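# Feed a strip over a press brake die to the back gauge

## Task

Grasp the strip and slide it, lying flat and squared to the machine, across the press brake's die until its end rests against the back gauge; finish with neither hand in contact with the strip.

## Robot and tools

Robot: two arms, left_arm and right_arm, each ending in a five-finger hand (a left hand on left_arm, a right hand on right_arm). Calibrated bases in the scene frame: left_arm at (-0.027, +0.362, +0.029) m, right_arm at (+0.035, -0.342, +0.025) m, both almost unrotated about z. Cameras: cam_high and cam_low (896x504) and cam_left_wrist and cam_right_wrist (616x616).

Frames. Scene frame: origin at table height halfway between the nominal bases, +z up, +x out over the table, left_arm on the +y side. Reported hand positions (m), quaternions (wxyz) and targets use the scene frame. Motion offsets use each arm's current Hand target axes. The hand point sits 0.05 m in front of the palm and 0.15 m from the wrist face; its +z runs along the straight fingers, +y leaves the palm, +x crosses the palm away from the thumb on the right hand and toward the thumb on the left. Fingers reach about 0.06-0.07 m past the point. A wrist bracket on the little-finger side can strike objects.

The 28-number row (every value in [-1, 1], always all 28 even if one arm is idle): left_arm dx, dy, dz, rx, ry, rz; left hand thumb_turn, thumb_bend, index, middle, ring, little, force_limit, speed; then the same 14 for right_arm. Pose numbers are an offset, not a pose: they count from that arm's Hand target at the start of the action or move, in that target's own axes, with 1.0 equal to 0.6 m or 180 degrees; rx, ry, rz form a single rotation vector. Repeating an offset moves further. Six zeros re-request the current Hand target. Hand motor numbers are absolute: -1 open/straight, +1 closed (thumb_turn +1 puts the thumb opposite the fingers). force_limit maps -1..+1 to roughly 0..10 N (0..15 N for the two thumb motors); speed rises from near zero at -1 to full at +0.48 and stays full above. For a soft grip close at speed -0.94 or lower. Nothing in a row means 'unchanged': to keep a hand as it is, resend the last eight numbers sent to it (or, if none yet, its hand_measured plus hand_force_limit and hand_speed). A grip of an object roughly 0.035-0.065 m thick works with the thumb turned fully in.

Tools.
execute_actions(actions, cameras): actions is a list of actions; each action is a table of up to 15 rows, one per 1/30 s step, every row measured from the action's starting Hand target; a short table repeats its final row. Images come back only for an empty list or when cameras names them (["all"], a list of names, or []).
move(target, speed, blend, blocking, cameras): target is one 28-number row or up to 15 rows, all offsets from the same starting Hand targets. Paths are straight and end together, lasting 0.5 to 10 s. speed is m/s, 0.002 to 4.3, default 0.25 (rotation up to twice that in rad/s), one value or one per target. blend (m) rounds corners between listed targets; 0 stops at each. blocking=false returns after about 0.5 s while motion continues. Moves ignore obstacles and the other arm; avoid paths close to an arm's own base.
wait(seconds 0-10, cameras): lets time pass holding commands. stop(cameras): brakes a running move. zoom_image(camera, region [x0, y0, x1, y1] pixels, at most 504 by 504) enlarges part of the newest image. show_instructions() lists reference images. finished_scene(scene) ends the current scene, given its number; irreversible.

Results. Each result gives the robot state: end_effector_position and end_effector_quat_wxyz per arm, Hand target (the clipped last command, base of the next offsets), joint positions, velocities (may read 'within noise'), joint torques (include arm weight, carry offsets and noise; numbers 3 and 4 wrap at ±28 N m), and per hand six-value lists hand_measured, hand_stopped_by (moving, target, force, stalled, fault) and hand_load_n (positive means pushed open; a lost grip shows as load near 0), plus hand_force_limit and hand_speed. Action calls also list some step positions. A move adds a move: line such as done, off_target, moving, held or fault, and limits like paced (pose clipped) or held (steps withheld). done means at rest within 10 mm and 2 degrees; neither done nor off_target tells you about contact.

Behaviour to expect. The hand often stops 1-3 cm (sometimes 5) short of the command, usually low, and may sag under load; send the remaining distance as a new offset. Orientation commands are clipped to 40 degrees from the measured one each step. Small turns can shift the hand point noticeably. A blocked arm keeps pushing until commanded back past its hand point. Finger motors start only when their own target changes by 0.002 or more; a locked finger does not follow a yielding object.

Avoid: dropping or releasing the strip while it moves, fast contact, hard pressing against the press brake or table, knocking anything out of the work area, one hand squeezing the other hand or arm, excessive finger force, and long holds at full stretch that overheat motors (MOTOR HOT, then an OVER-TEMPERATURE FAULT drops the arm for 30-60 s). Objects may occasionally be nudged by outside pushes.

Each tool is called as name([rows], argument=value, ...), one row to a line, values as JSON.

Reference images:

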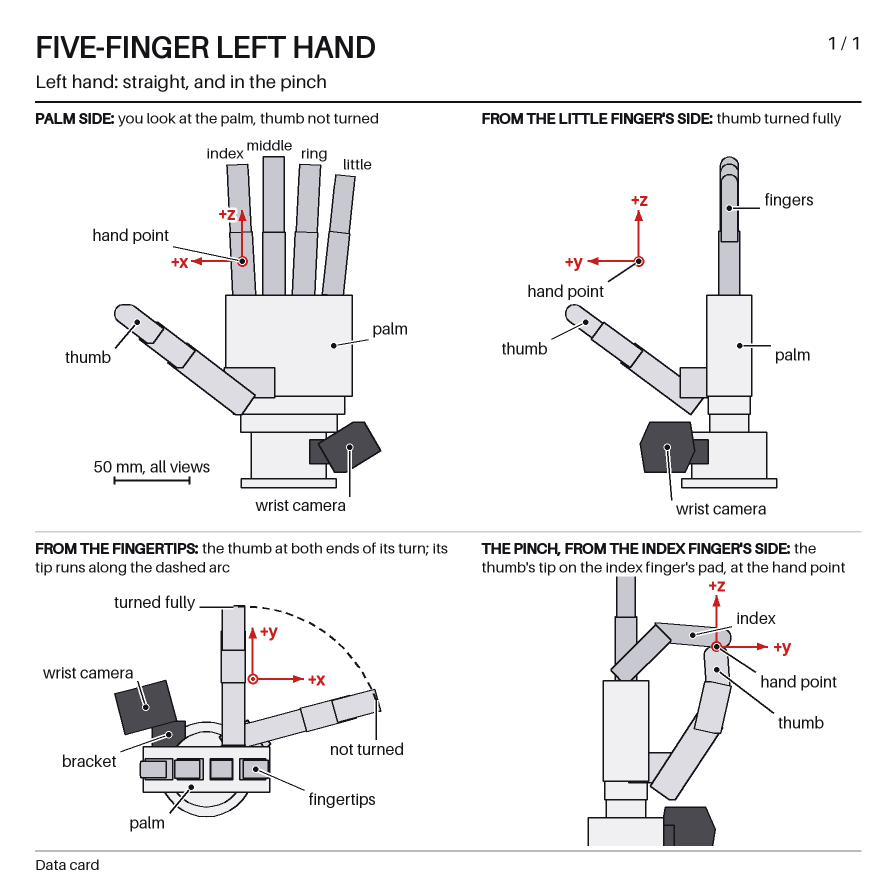

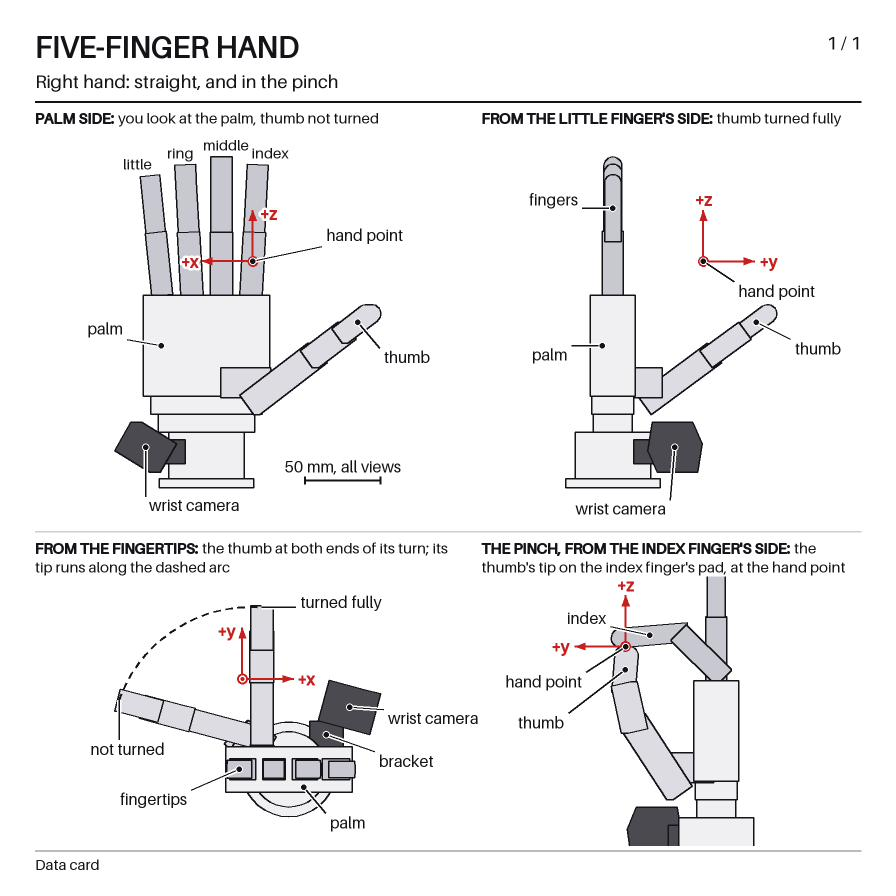

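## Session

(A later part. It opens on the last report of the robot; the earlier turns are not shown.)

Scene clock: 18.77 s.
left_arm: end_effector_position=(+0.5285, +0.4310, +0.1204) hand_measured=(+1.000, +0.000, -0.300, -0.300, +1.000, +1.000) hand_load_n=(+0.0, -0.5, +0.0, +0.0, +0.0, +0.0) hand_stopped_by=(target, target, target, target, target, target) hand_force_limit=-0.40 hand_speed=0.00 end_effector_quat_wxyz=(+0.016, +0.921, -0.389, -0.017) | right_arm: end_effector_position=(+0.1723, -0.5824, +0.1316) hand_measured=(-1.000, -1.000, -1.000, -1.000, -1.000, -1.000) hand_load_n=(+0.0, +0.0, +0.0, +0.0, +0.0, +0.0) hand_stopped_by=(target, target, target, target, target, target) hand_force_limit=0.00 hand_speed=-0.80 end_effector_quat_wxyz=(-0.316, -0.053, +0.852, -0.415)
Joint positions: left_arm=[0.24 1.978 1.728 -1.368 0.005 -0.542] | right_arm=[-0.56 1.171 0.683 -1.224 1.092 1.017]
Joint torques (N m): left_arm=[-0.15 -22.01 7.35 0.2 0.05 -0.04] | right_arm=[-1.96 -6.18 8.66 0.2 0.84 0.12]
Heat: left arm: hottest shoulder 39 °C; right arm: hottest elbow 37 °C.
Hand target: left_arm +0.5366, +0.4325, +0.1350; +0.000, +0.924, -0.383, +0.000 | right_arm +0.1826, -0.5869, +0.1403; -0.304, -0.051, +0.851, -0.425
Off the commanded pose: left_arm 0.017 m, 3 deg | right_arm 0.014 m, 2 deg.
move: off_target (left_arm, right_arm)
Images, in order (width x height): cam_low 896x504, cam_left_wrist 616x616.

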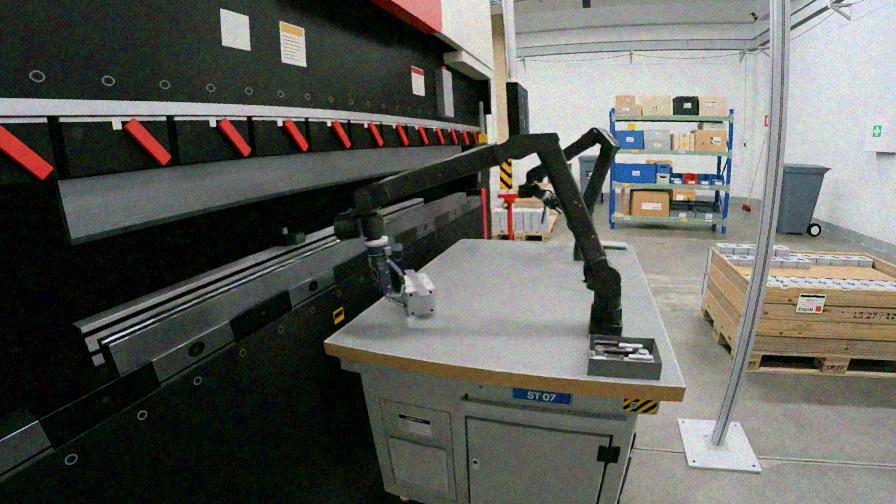

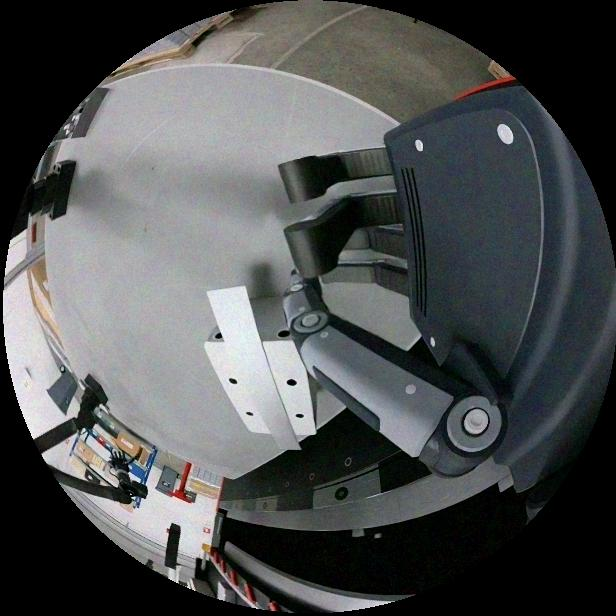

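move([
  [0,0,-0.05,0,0,0,1,0.0,-0.6,-0.6,1,1,-0.4,0,0,0,0,0,0,0,-1,-1,-1,-1,-1,-1,0,-0.8],
  [0.0093,0.0555,-0.05,0,0,0,1,0.0,-0.6,-0.6,1,1,-0.4,0,0,0,0,0,0,0,-1,-1,-1,-1,-1,-1,0,-0.8],
  [0.0093,0.0555,0.0167,0,0,0,1,0.0,-0.6,-0.6,1,1,-0.4,0,0,0,0,0,0,0,-1,-1,-1,-1,-1,-1,0,-0.8],
], cameras=["cam_low","cam_left_wrist"], speed=0.1)

zoom_image(camera="cam_left_wrist", region=[176, 220, 416, 460])

zoom_image(camera="cam_low", region=[350, 240, 440, 330])

Scene clock: 23.07 s.
left_arm: end_effector_position=(+0.5097, +0.4018, +0.1249) hand_measured=(+1.000, +0.000, -0.600, -0.600, +1.000, +1.000) hand_load_n=(+0.0, +0.0, +0.0, +0.0, +0.5, +0.0) hand_stopped_by=(target, target, target, target, target, target) hand_force_limit=-0.40 hand_speed=0.00 end_effector_quat_wxyz=(+0.007, +0.920, -0.392, -0.006) | right_arm: end_effector_position=(+0.1723, -0.5824, +0.1316) hand_measured=(-1.000, -1.000, -1.000, -1.000, -1.000, -1.000) hand_load_n=(-0.5, +0.0, +0.0, +0.0, +0.0, -0.5) hand_stopped_by=(target, target, target, target, target, target) hand_force_limit=0.00 hand_speed=-0.80 end_effector_quat_wxyz=(-0.316, -0.053, +0.852, -0.415)
Joint positions: left_arm=[0.197 1.892 1.612 -1.309 0.005 -0.581] | right_arm=[-0.56 1.171 0.683 -1.224 1.092 1.017]
Joint torques (N m): left_arm=[0.03 -18.49 7.27 0.35 0.03 -0.05] | right_arm=[-2.02 -6.12 8.65 0.2 0.84 0.12]
Heat: left arm: hottest shoulder 39 °C; right arm: hottest elbow 37 °C.
Hand target: left_arm +0.5170, +0.4050, +0.1250; +0.000, +0.924, -0.383, +0.000 | right_arm +0.1826, -0.5869, +0.1403; -0.304, -0.051, +0.851, -0.425
Off the commanded pose: left_arm 0.008 m, 2 deg | right_arm 0.014 m, 2 deg.
move: off_target (right_arm)
Images, in order (width x height): cam_low 896x504, cam_left_wrist 616x616.

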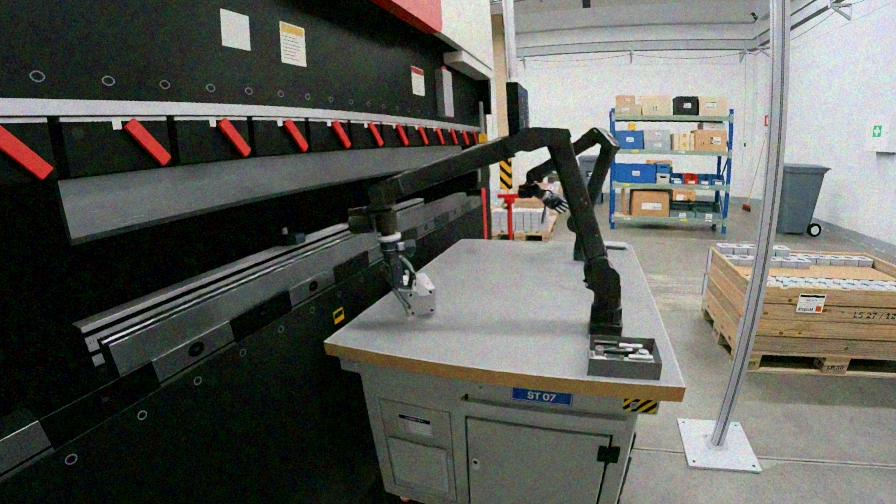

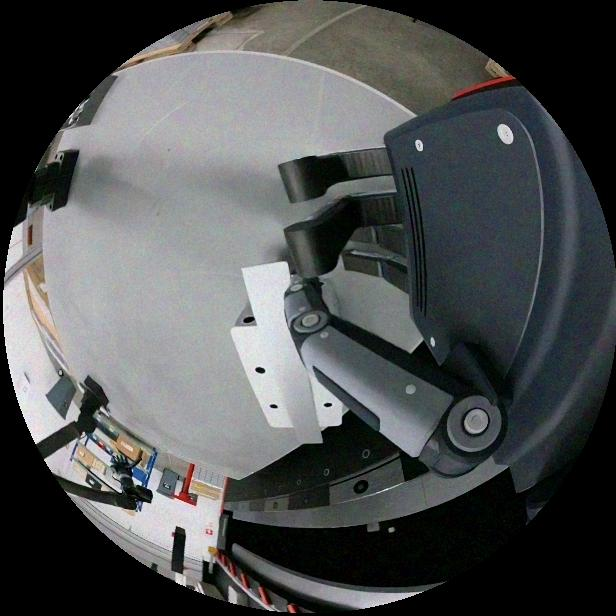

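Scaled by 2.100 from the camera's 616x616 image, which has a finer 880x880 frame.

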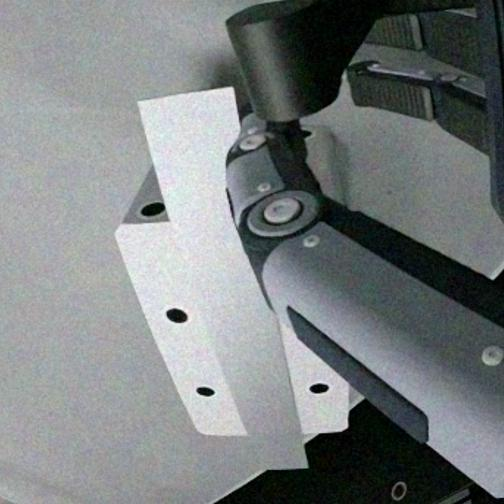

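Scaled by 5.600 from the camera's 896x504 image, which has a finer 1280x720 frame.

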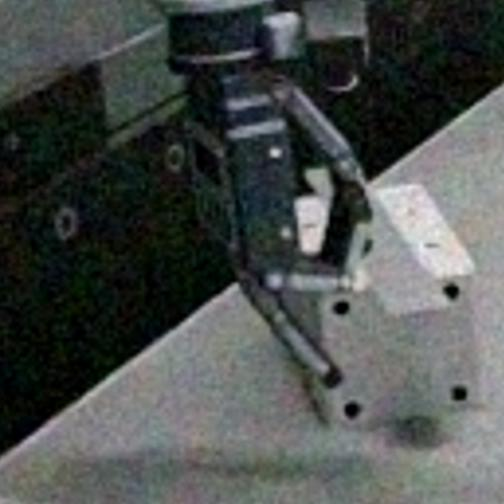

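move(target=[-0.0083,0.0153,0.004,0,0,0,1,0.0,-0.3,-0.3,1,1,-0.4,-0.3,0,0,0,0,0,0,-1,-1,-1,-1,-1,-1,0,-0.8], cameras=["cam_low","cam_left_wrist"], speed=0.06)

zoom_image(camera="cam_left_wrist", region=[176, 220, 416, 460])

zoom_image(camera="cam_low", region=[350, 240, 440, 330])

Scene clock: 24.73 s.
left_arm: end_effector_position=(+0.4987, +0.3996, +0.1103) hand_measured=(+1.000, +0.000, -0.300, -0.300, +1.000, +1.000) hand_load_n=(+0.0, +0.0, +0.0, +0.0, +0.0, +0.0) hand_stopped_by=(target, target, target, target, target, target) hand_force_limit=-0.40 hand_speed=-0.30 end_effector_quat_wxyz=(+0.014, +0.921, -0.390, -0.017) | right_arm: end_effector_position=(+0.1723, -0.5824, +0.1316) hand_measured=(-1.000, -1.000, -1.000, -1.000, -1.000, -1.000) hand_load_n=(+0.0, +0.0, +0.0, +0.0, +0.0, +0.0) hand_stopped_by=(target, target, target, target, target, target) hand_force_limit=0.00 hand_speed=-0.80 end_effector_quat_wxyz=(-0.316, -0.053, +0.852, -0.415)
Joint positions: left_arm=[0.197 1.892 1.569 -1.291 0.005 -0.584] | right_arm=[-0.56 1.171 0.683 -1.224 1.092 1.017]
Joint torques (N m): left_arm=[-0.09 -20.54 7.15 0.24 0.03 -0.05] | right_arm=[-2.02 -6.12 8.65 0.2 0.84 0.11]
Heat: left arm: hottest shoulder 39 °C; right arm: hottest elbow 37 °C.
Hand target: left_arm +0.5070, +0.4020, +0.1226; +0.000, +0.924, -0.383, +0.000 | right_arm +0.1826, -0.5869, +0.1403; -0.304, -0.051, +0.851, -0.425
Off the commanded pose: left_arm 0.015 m, 3 deg | right_arm 0.014 m, 2 deg.
move: off_target (left_arm, right_arm)
Images, in order (width x height): cam_low 896x504, cam_left_wrist 616x616.

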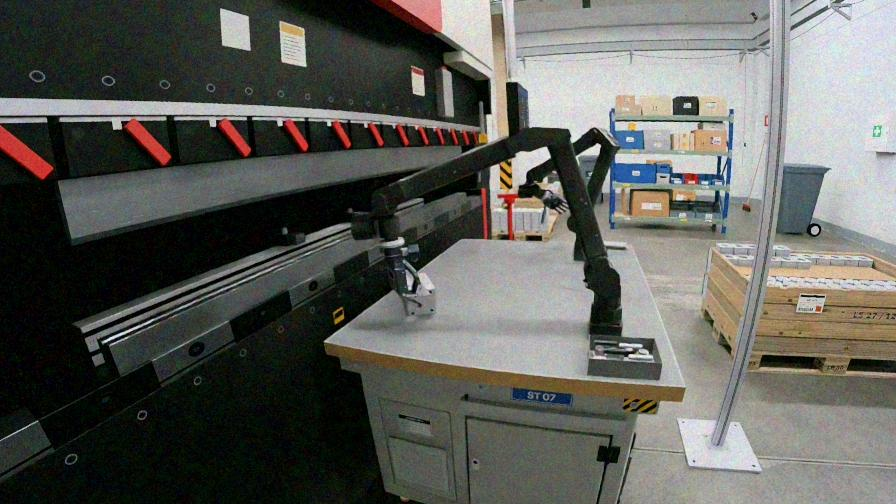

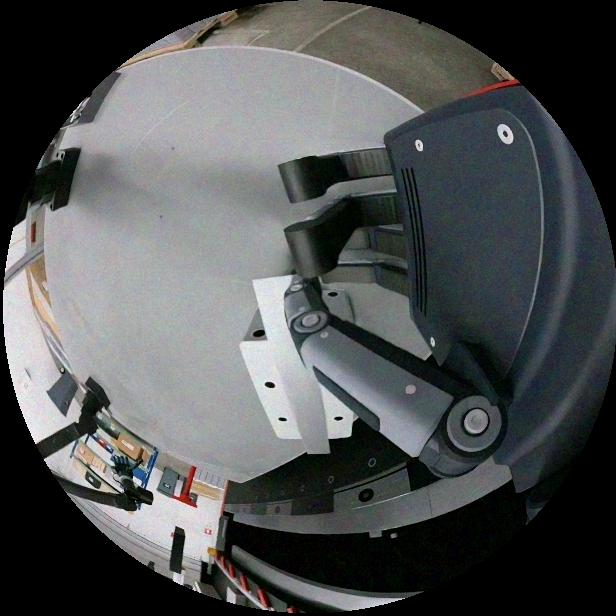

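Scaled by 2.100 from the camera's 616x616 image, which has a finer 880x880 frame.

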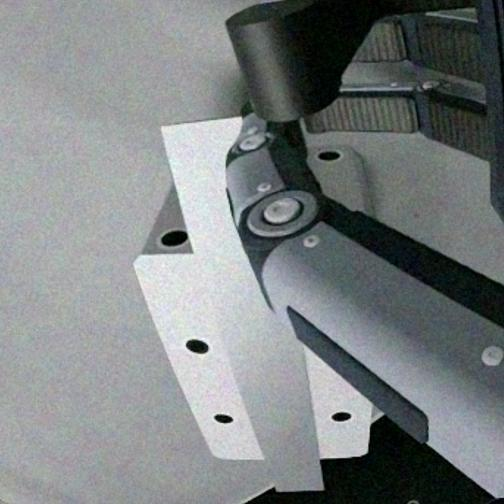

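Scaled by 5.600 from the camera's 896x504 image, which has a finer 1280x720 frame.

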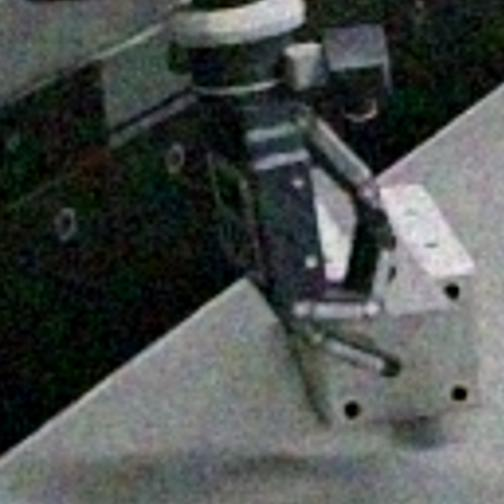

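move(target=[0,0,0,0,0,0,1,0.0,-0.1,0.7,1,1,-0.6,-0.88,0,0,0,0,0,0,-1,-1,-1,-1,-1,-1,0,-0.8], cameras=["cam_low","cam_left_wrist"], speed=0.06)

zoom_image(camera="cam_left_wrist", region=[176, 220, 416, 460])

zoom_image(camera="cam_low", region=[350, 240, 440, 330])

Scene clock: 27.43 s.
left_arm: end_effector_position=(+0.4988, +0.3996, +0.1103) hand_measured=(+1.000, +0.000, -0.100, +0.222, +1.000, +1.000) hand_load_n=(+0.0, +0.5, +0.0, +4.0, +0.0, +0.0) hand_stopped_by=(target, target, target, force, target, target) hand_force_limit=-0.60 hand_speed=-0.88 end_effector_quat_wxyz=(+0.014, +0.921, -0.389, -0.017) | right_arm: end_effector_position=(+0.1723, -0.5824, +0.1316) hand_measured=(-1.000, -1.000, -1.000, -1.000, -1.000, -1.000) hand_load_n=(+0.0, +0.0, +0.0, +0.0, +0.0, +0.0) hand_stopped_by=(target, target, target, target, target, target) hand_force_limit=0.00 hand_speed=-0.80 end_effector_quat_wxyz=(-0.316, -0.053, +0.852, -0.415)
Joint positions: left_arm=[0.197 1.892 1.569 -1.291 0.005 -0.585] | right_arm=[-0.56 1.171 0.683 -1.224 1.092 1.017]
Joint torques (N m): left_arm=[0.03 -20.31 7.15 0.23 0.03 -0.03] | right_arm=[-2.02 -6.18 8.65 0.2 0.84 0.12]
Heat: left arm: hottest shoulder 39 °C; right arm: hottest elbow 38 °C.
Hand target: left_arm +0.5070, +0.4020, +0.1226; +0.000, +0.924, -0.383, +0.000 | right_arm +0.1826, -0.5869, +0.1403; -0.304, -0.051, +0.851, -0.425
Off the commanded pose: left_arm 0.015 m, 3 deg | right_arm 0.014 m, 2 deg.
move: off_target (left_arm, right_arm)
Images, in order (width x height): cam_low 896x504, cam_left_wrist 616x616.

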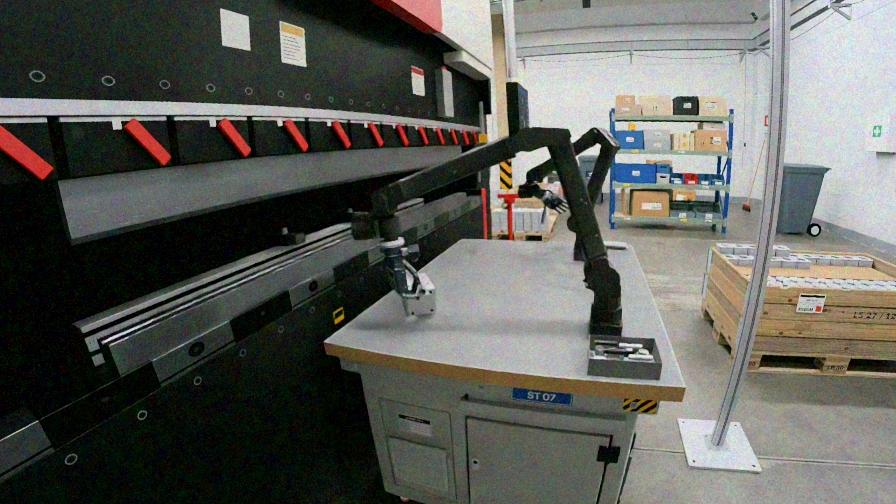

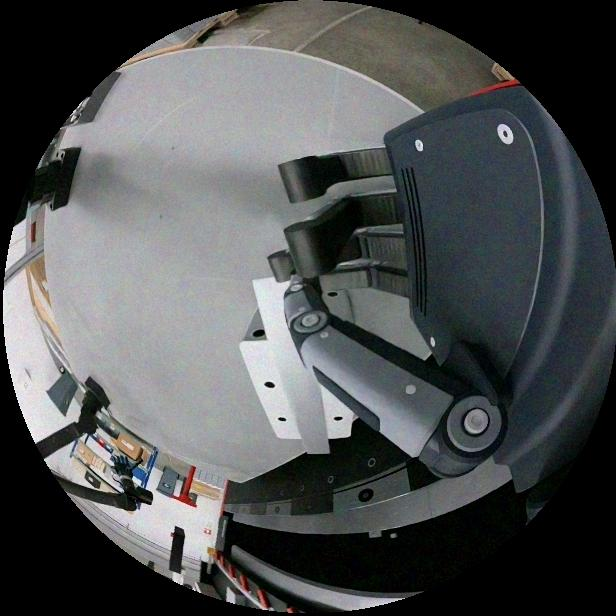

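Scaled by 2.100 from the camera's 616x616 image, which has a finer 880x880 frame.

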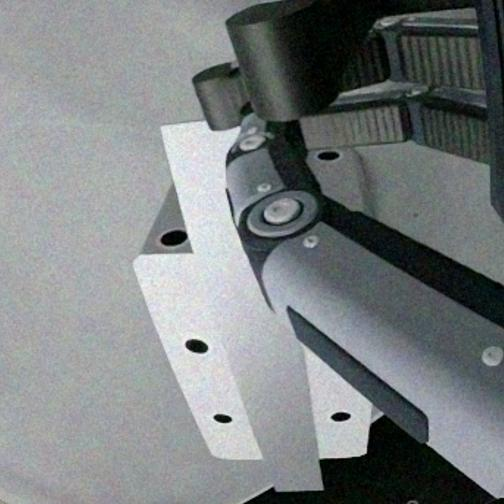

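Scaled by 5.600 from the camera's 896x504 image, which has a finer 1280x720 frame.

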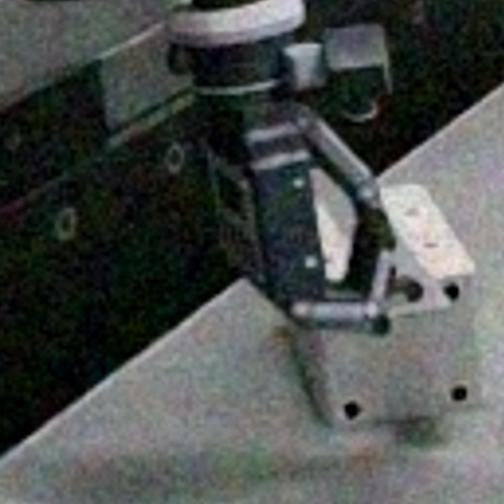

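zoom_image(camera="cam_left_wrist", region=[230, 230, 330, 330])

zoom_image(camera="cam_low", region=[395, 270, 445, 320])

Scaled by 5.040 from the camera's 616x616 image, which has a finer 880x880 frame.

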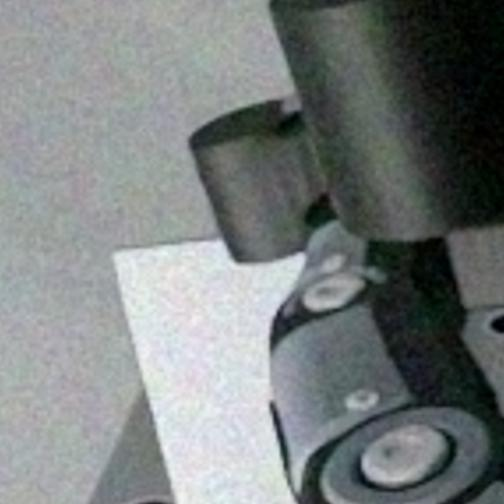

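Scaled by 10.080 from the camera's 896x504 image, which has a finer 1280x720 frame.

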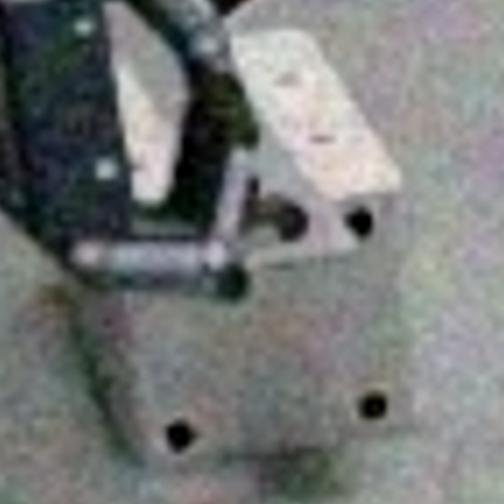

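move([
  [0,0,0,0,0,0,1,-0.1,-0.1,-0.15,1,1,-0.4,-0.4,0,0,0,0,0,0,-1,-1,-1,-1,-1,-1,0,-0.8],
  [0,0,-0.0457,0,0,0,1,0.0,-0.15,-0.15,1,1,-0.4,-0.4,0,0,0,0,0,0,-1,-1,-1,-1,-1,-1,0,-0.8],
  [0.013,-0.0837,-0.0457,0,0,0,1,0.0,-0.5,-0.5,1,1,-0.4,0,0,0,0,0,0,0,-1,-1,-1,-1,-1,-1,0,-0.8],
  [0.013,-0.0837,0.0377,0,0,0,1,0.0,-0.5,-0.5,1,1,-0.4,0,0,0,0,0,0,0,-1,-1,-1,-1,-1,-1,0,-0.8],
], cameras=["cam_low","cam_left_wrist"], speed=0.15)

zoom_image(camera="cam_left_wrist", region=[136, 220, 376, 460])

zoom_image(camera="cam_low", region=[350, 240, 440, 330])

Scene clock: 38.10 s.
left_arm: end_effector_position=(+0.5424, +0.4213, +0.1010) hand_measured=(+1.000, +0.000, -0.500, -0.500, +1.000, +1.000) hand_load_n=(+0.0, +0.0, +0.0, +0.0, +0.0, +0.5) hand_stopped_by=(target, target, target, target, target, target) hand_force_limit=-0.40 hand_speed=0.00 end_effector_quat_wxyz=(+0.007, +0.924, -0.382, -0.006) | right_arm: end_effector_position=(+0.1723, -0.5824, +0.1316) hand_measured=(-1.000, -1.000, -1.000, -1.000, -1.000, -1.000) hand_load_n=(+0.0, +0.0, +0.0, +0.0, +0.0, +0.0) hand_stopped_by=(target, target, target, target, target, target) hand_force_limit=0.00 hand_speed=-0.80 end_effector_quat_wxyz=(-0.316, -0.053, +0.852, -0.415)
Joint positions: left_arm=[0.22 1.999 1.713 -1.303 0.005 -0.579] | right_arm=[-0.56 1.171 0.683 -1.224 1.092 1.017]
Joint torques (N m): left_arm=[1.08 -19.49 7.54 0.32 0.02 0.14] | right_arm=[-2.02 -6.12 8.65 0.21 0.85 0.12]
Heat: left arm: hottest shoulder 39 °C; right arm: hottest elbow 38 °C.
Hand target: left_arm +0.5480, +0.4320, +0.0999; +0.000, +0.924, -0.383, +0.000 | right_arm +0.1826, -0.5869, +0.1403; -0.304, -0.051, +0.851, -0.425
Off the commanded pose: left_arm 0.012 m, 1 deg | right_arm 0.014 m, 2 deg.
move: off_target (left_arm, right_arm); target 2's new numbers were sent with left_arm's hand 0.035 m and 4 deg from that target; target 3's new numbers were sent with left_arm's hand 0.024 m and 3 deg from that target
Images, in order (width x height): cam_low 896x504, cam_left_wrist 616x616.

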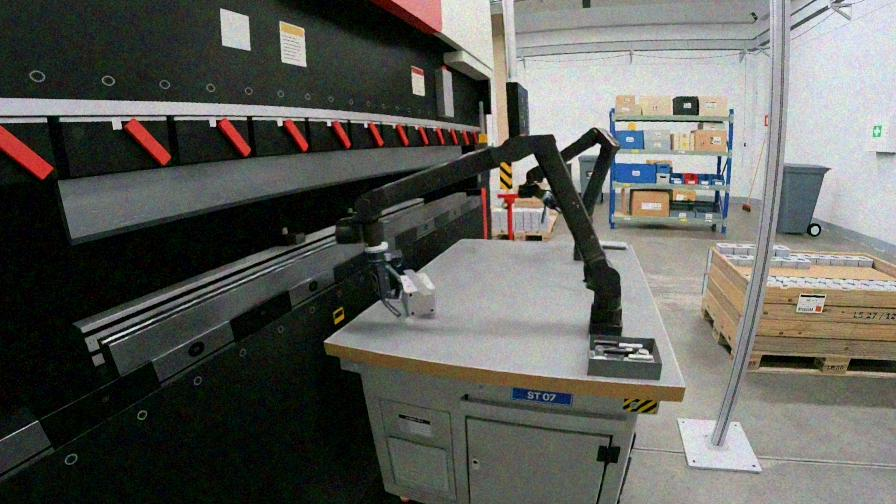

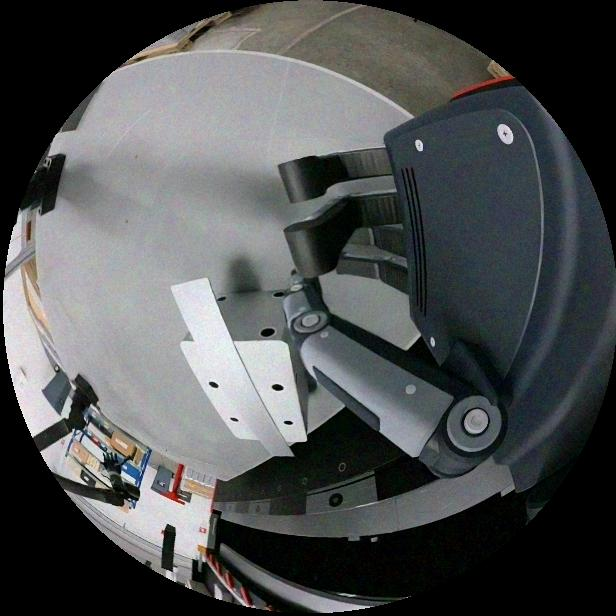

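Scaled by 2.100 from the camera's 616x616 image, which has a finer 880x880 frame.

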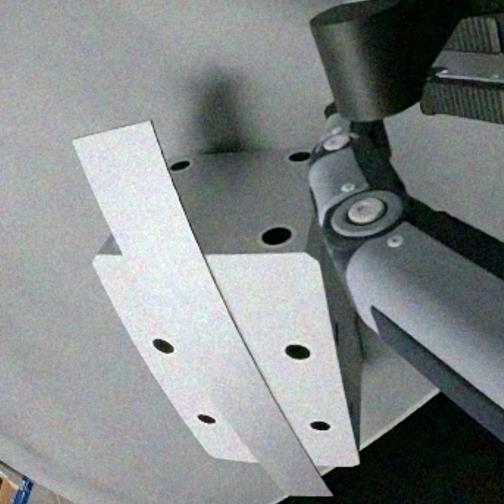

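Scaled by 5.600 from the camera's 896x504 image, which has a finer 1280x720 frame.

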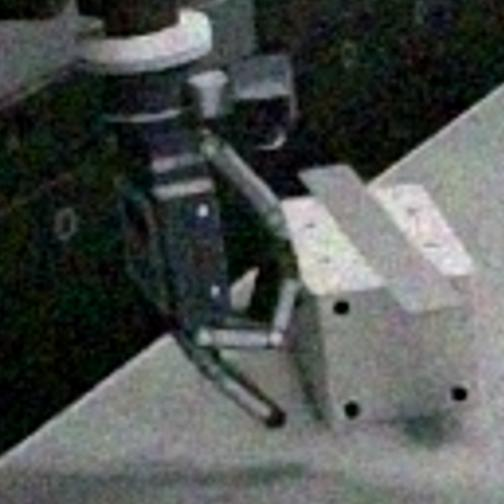

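move([
  [0.0094,0.106,-0.0135,0,0,-0.022,1,0.0,-0.5,-0.5,1,1,-0.4,0,0,0,0,0,0,0,-1,-1,-1,-1,-1,-1,0,-0.8],
], cameras=["cam_low","cam_left_wrist"], speed=0.08)

zoom_image(camera="cam_left_wrist", region=[176, 220, 416, 460])

zoom_image(camera="cam_low", region=[360, 240, 450, 330])

Scene clock: 41.07 s.
left_arm: end_effector_position=(+0.4982, +0.3794, +0.0942) hand_measured=(+1.000, +0.000, -0.500, -0.500, +1.000, +1.000) hand_load_n=(+0.0, +0.0, +0.0, +0.0, +0.0, +0.5) hand_stopped_by=(target, target, target, target, target, target) hand_force_limit=-0.40 hand_speed=0.00 end_effector_quat_wxyz=(+0.014, +0.933, -0.360, -0.019) | right_arm: end_effector_position=(+0.1723, -0.5824, +0.1316) hand_measured=(-1.000, -1.000, -1.000, -1.000, -1.000, -1.000) hand_load_n=(+0.0, +0.0, +0.0, +0.0, +0.0, +0.0) hand_stopped_by=(target, target, target, target, target, target) hand_force_limit=0.00 hand_speed=-0.80 end_effector_quat_wxyz=(-0.316, -0.053, +0.852, -0.415)
Joint positions: left_arm=[0.165 1.889 1.519 -1.248 0.005 -0.682] | right_arm=[-0.56 1.171 0.683 -1.224 1.092 1.017]
Joint torques (N m): left_arm=[-0.15 -20.78 7.02 0.21 0 -0.06] | right_arm=[-2.02 -6.12 8.65 0.21 0.85 0.12]
Heat: left arm: hottest shoulder 39 °C; right arm: hottest elbow 38 °C.
Hand target: left_arm +0.5071, +0.3830, +0.1081; +0.000, +0.937, -0.350, +0.000 | right_arm +0.1826, -0.5869, +0.1403; -0.304, -0.051, +0.851, -0.425
Off the commanded pose: left_arm 0.017 m, 3 deg | right_arm 0.014 m, 2 deg.
move: off_target (left_arm, right_arm)
Images, in order (width x height): cam_low 896x504, cam_left_wrist 616x616.

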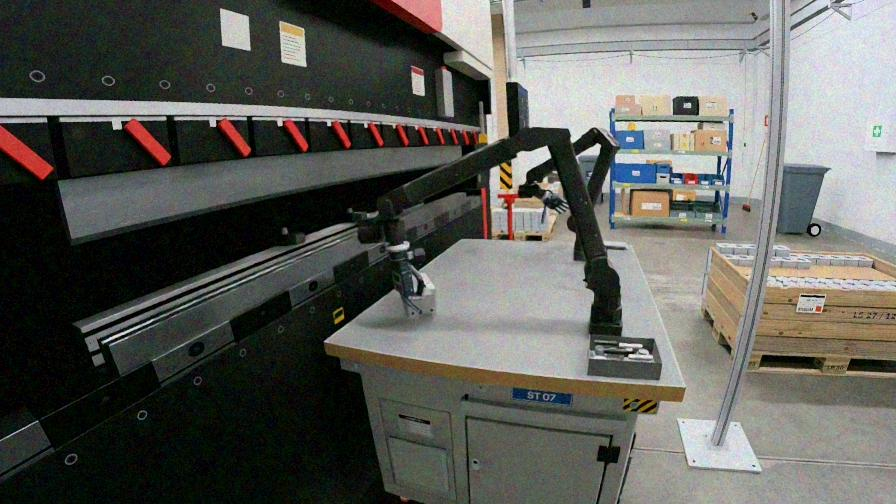

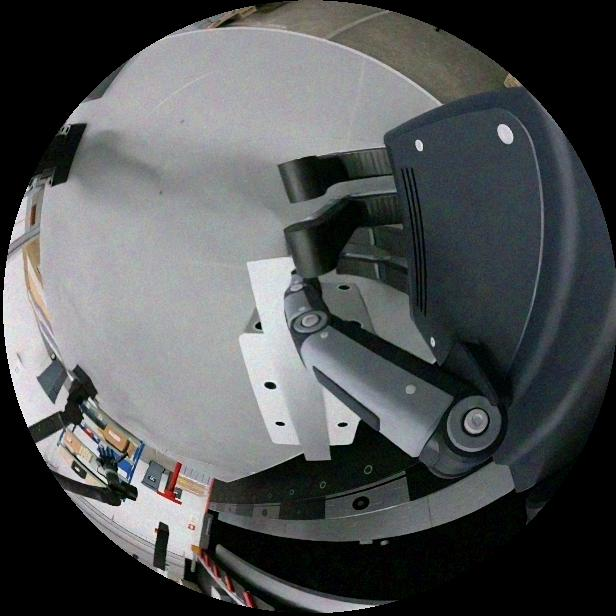

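Scaled by 2.100 from the camera's 616x616 image, which has a finer 880x880 frame.

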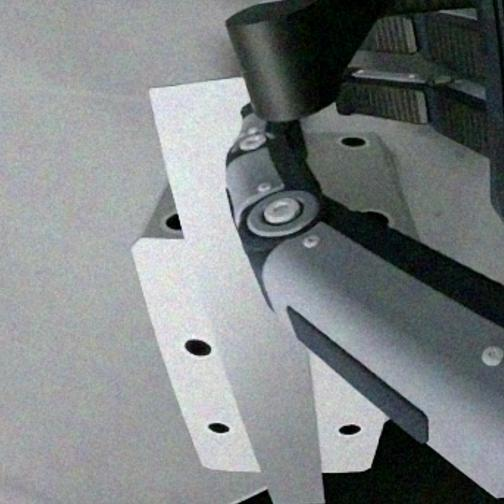

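Scaled by 5.600 from the camera's 896x504 image, which has a finer 1280x720 frame.

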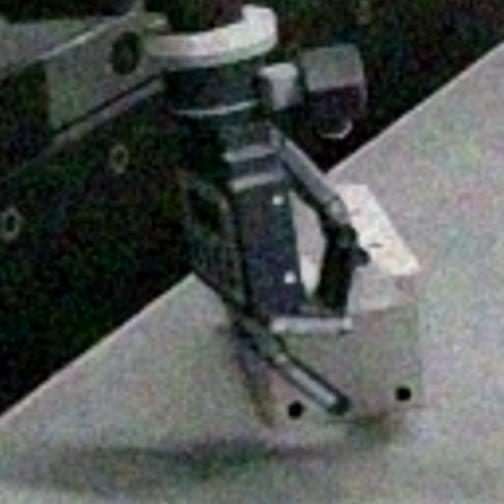

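move([
  [-0.0135,0.0063,-0.005,0,0,0,1,0.0,-0.3,-0.3,1,1,-0.4,0,0,0,0,0,0,0,-1,-1,-1,-1,-1,-1,0,-0.8],
], cameras=["cam_low","cam_left_wrist"], speed=0.06)

zoom_image(camera="cam_left_wrist", region=[176, 220, 416, 460])

zoom_image(camera="cam_low", region=[380, 250, 450, 320])

Scene clock: 42.83 s.
left_arm: end_effector_position=(+0.4907, +0.3782, +0.0962) hand_measured=(+1.000, +0.000, -0.300, -0.300, +1.000, +1.000) hand_load_n=(+0.0, +0.0, +0.0, -0.5, +0.0, +0.0) hand_stopped_by=(target, target, target, target, target, target) hand_force_limit=-0.40 hand_speed=0.00 end_effector_quat_wxyz=(+0.014, +0.933, -0.358, -0.020) | right_arm: end_effector_position=(+0.1723, -0.5824, +0.1316) hand_measured=(-1.000, -1.000, -1.000, -1.000, -1.000, -1.000) hand_load_n=(+0.0, +0.0, -0.5, +0.0, +0.0, +0.0) hand_stopped_by=(target, target, target, target, target, target) hand_force_limit=0.00 hand_speed=-0.80 end_effector_quat_wxyz=(-0.316, -0.053, +0.852, -0.415)
Joint positions: left_arm=[0.165 1.869 1.495 -1.245 0.005 -0.685] | right_arm=[-0.56 1.171 0.683 -1.224 1.092 1.017]
Joint torques (N m): left_arm=[0.85 -20.37 6.91 0.25 0 0.01] | right_arm=[-2.02 -6.18 8.66 0.2 0.85 0.12]
Heat: left arm: hottest shoulder 39 °C; right arm: hottest elbow 38 °C.
Hand target: left_arm +0.4985, +0.3855, +0.1111; +0.000, +0.937, -0.350, +0.000 | right_arm +0.1826, -0.5869, +0.1403; -0.304, -0.051, +0.851, -0.425
Off the commanded pose: left_arm 0.018 m, 3 deg | right_arm 0.014 m, 2 deg.
move: off_target (left_arm, right_arm)
Images, in order (width x height): cam_low 896x504, cam_left_wrist 616x616.

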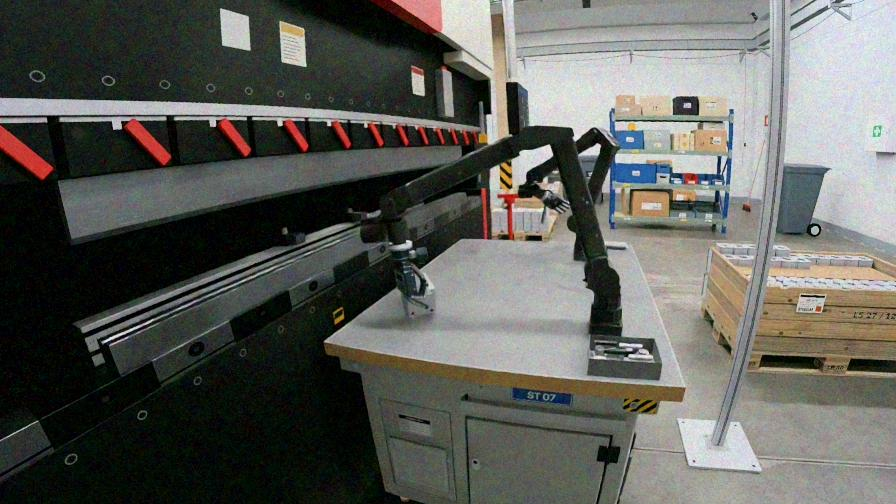

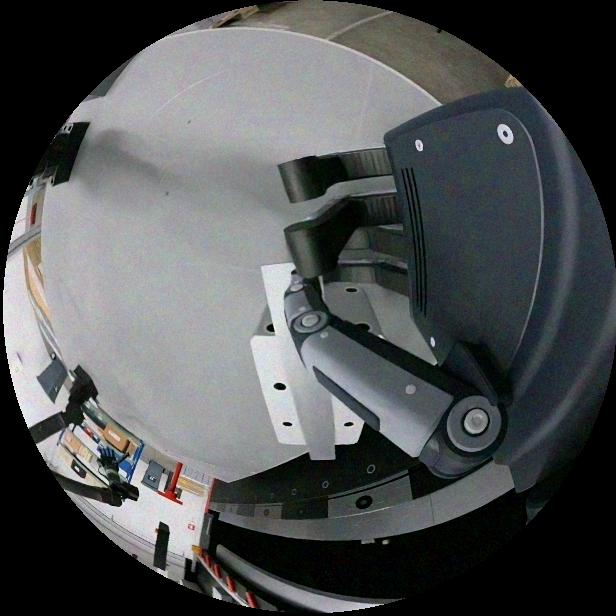

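Scaled by 2.100 from the camera's 616x616 image, which has a finer 880x880 frame.

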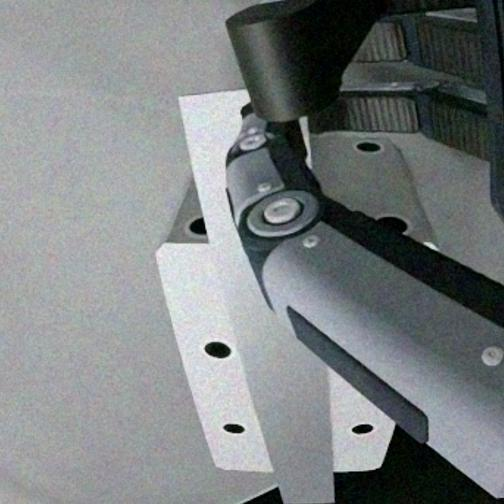

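Scaled by 7.200 from the camera's 896x504 image, which has a finer 1280x720 frame.

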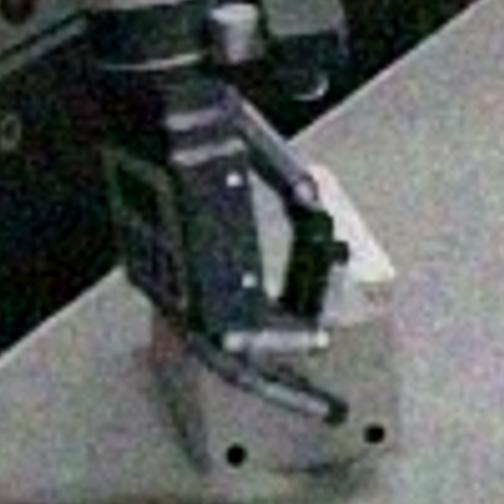

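move([
  [0.003,-0.003,0.0167,0,0,0,1,0.0,-0.3,-0.3,1,1,-0.4,0,0,0,0,0,0,0,-1,-1,-1,-1,-1,-1,0,-0.8],
], cameras=["cam_left_wrist"], speed=0.06)

zoom_image(camera="cam_left_wrist", region=[176, 220, 416, 460])

Scene clock: 44.23 s.
left_arm: end_effector_position=(+0.4935, +0.3786, +0.0935) hand_measured=(+1.000, +0.000, -0.300, -0.300, +1.000, +1.000) hand_load_n=(+0.0, +0.0, +0.0, +0.0, +0.0, +0.0) hand_stopped_by=(target, target, target, target, target, target) hand_force_limit=-0.40 hand_speed=0.00 end_effector_quat_wxyz=(+0.011, +0.934, -0.358, -0.014) | right_arm: end_effector_position=(+0.1723, -0.5824, +0.1316) hand_measured=(-1.000, -1.000, -1.000, -1.000, -1.000, -1.000) hand_load_n=(+0.0, +0.0, +0.0, +0.0, +0.0, +0.0) hand_stopped_by=(target, target, target, target, target, target) hand_force_limit=0.00 hand_speed=-0.80 end_effector_quat_wxyz=(-0.316, -0.053, +0.852, -0.415)
Joint positions: left_arm=[0.165 1.869 1.489 -1.225 0.005 -0.685] | right_arm=[-0.56 1.171 0.683 -1.224 1.092 1.017]
Joint torques (N m): left_arm=[0.62 -18.9 6.94 0.25 0.01 0.01] | right_arm=[-1.96 -6.18 8.66 0.2 0.84 0.12]
Heat: left arm: hottest shoulder 39 °C; right arm: hottest elbow 38 °C.
Hand target: left_arm +0.5010, +0.3857, +0.1011; +0.000, +0.937, -0.350, +0.000 | right_arm +0.1826, -0.5869, +0.1403; -0.304, -0.051, +0.851, -0.425
Off the commanded pose: left_arm 0.013 m, 2 deg | right_arm 0.014 m, 2 deg.
move: off_target (left_arm, right_arm)
Images, in order (width x height): cam_left_wrist 616x616.

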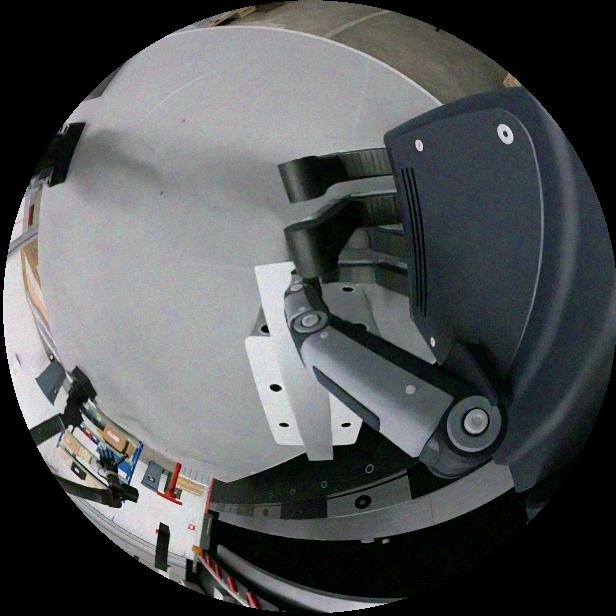

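Scaled by 2.100 from the camera's 616x616 image, which has a finer 880x880 frame.

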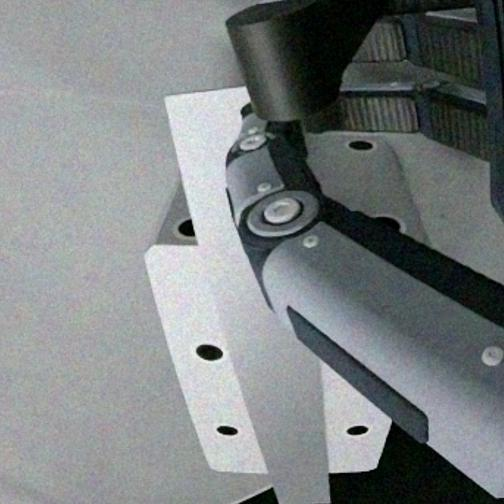

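move([
  [0,0.003,0.015,0,0,0,1,0.0,-0.3,-0.3,1,1,-0.4,0,0,0,0,0,0,0,-1,-1,-1,-1,-1,-1,0,-0.8],
], cameras=["cam_left_wrist"], speed=0.06)

zoom_image(camera="cam_left_wrist", region=[176, 220, 416, 460])

Scene clock: 45.37 s.
left_arm: end_effector_position=(+0.4923, +0.3782, +0.0880) hand_measured=(+1.000, +0.000, -0.300, -0.300, +1.000, +1.000) hand_load_n=(+0.0, +0.0, +0.0, +0.0, +0.0, +0.0) hand_stopped_by=(target, target, target, target, target, target) hand_force_limit=-0.40 hand_speed=0.00 end_effector_quat_wxyz=(+0.010, +0.933, -0.360, -0.011) | right_arm: end_effector_position=(+0.1723, -0.5824, +0.1316) hand_measured=(-1.000, -1.000, -1.000, -1.000, -1.000, -1.000) hand_load_n=(+0.0, -0.5, +0.0, +0.0, +0.0, +0.0) hand_stopped_by=(target, target, target, target, target, target) hand_force_limit=0.00 hand_speed=-0.80 end_effector_quat_wxyz=(-0.316, -0.053, +0.852, -0.415)
Joint positions: left_arm=[0.165 1.869 1.473 -1.205 0.006 -0.682] | right_arm=[-0.56 1.171 0.683 -1.224 1.092 1.017]
Joint torques (N m): left_arm=[0.32 -18.61 6.74 0.43 0.01 -0.01] | right_arm=[-2.02 -6.12 8.66 0.2 0.85 0.11]
Heat: left arm: hottest shoulder 39 °C; right arm: hottest elbow 38 °C.
Hand target: left_arm +0.4998, +0.3843, +0.0921; +0.000, +0.937, -0.350, +0.000 | right_arm +0.1826, -0.5869, +0.1403; -0.304, -0.051, +0.851, -0.425
Off the commanded pose: left_arm 0.010 m, 2 deg | right_arm 0.014 m, 2 deg.
move: off_target (right_arm)
Images, in order (width x height): cam_left_wrist 616x616.

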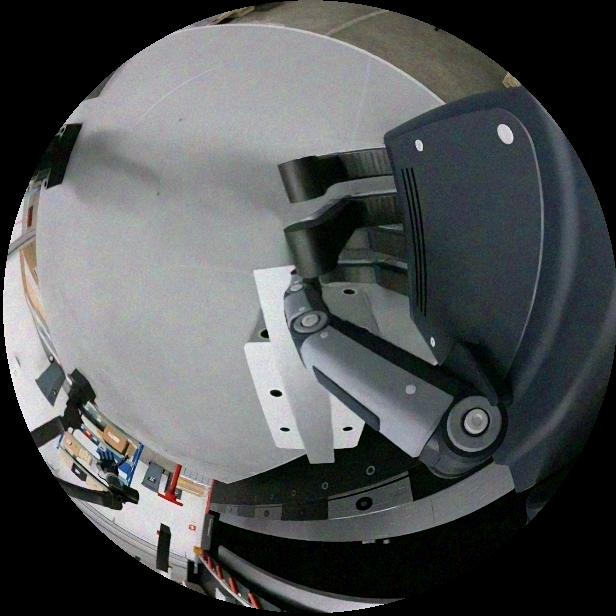

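Scaled by 2.100 from the camera's 616x616 image, which has a finer 880x880 frame.

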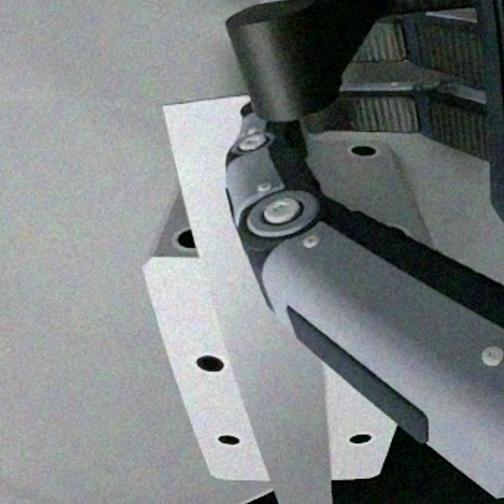

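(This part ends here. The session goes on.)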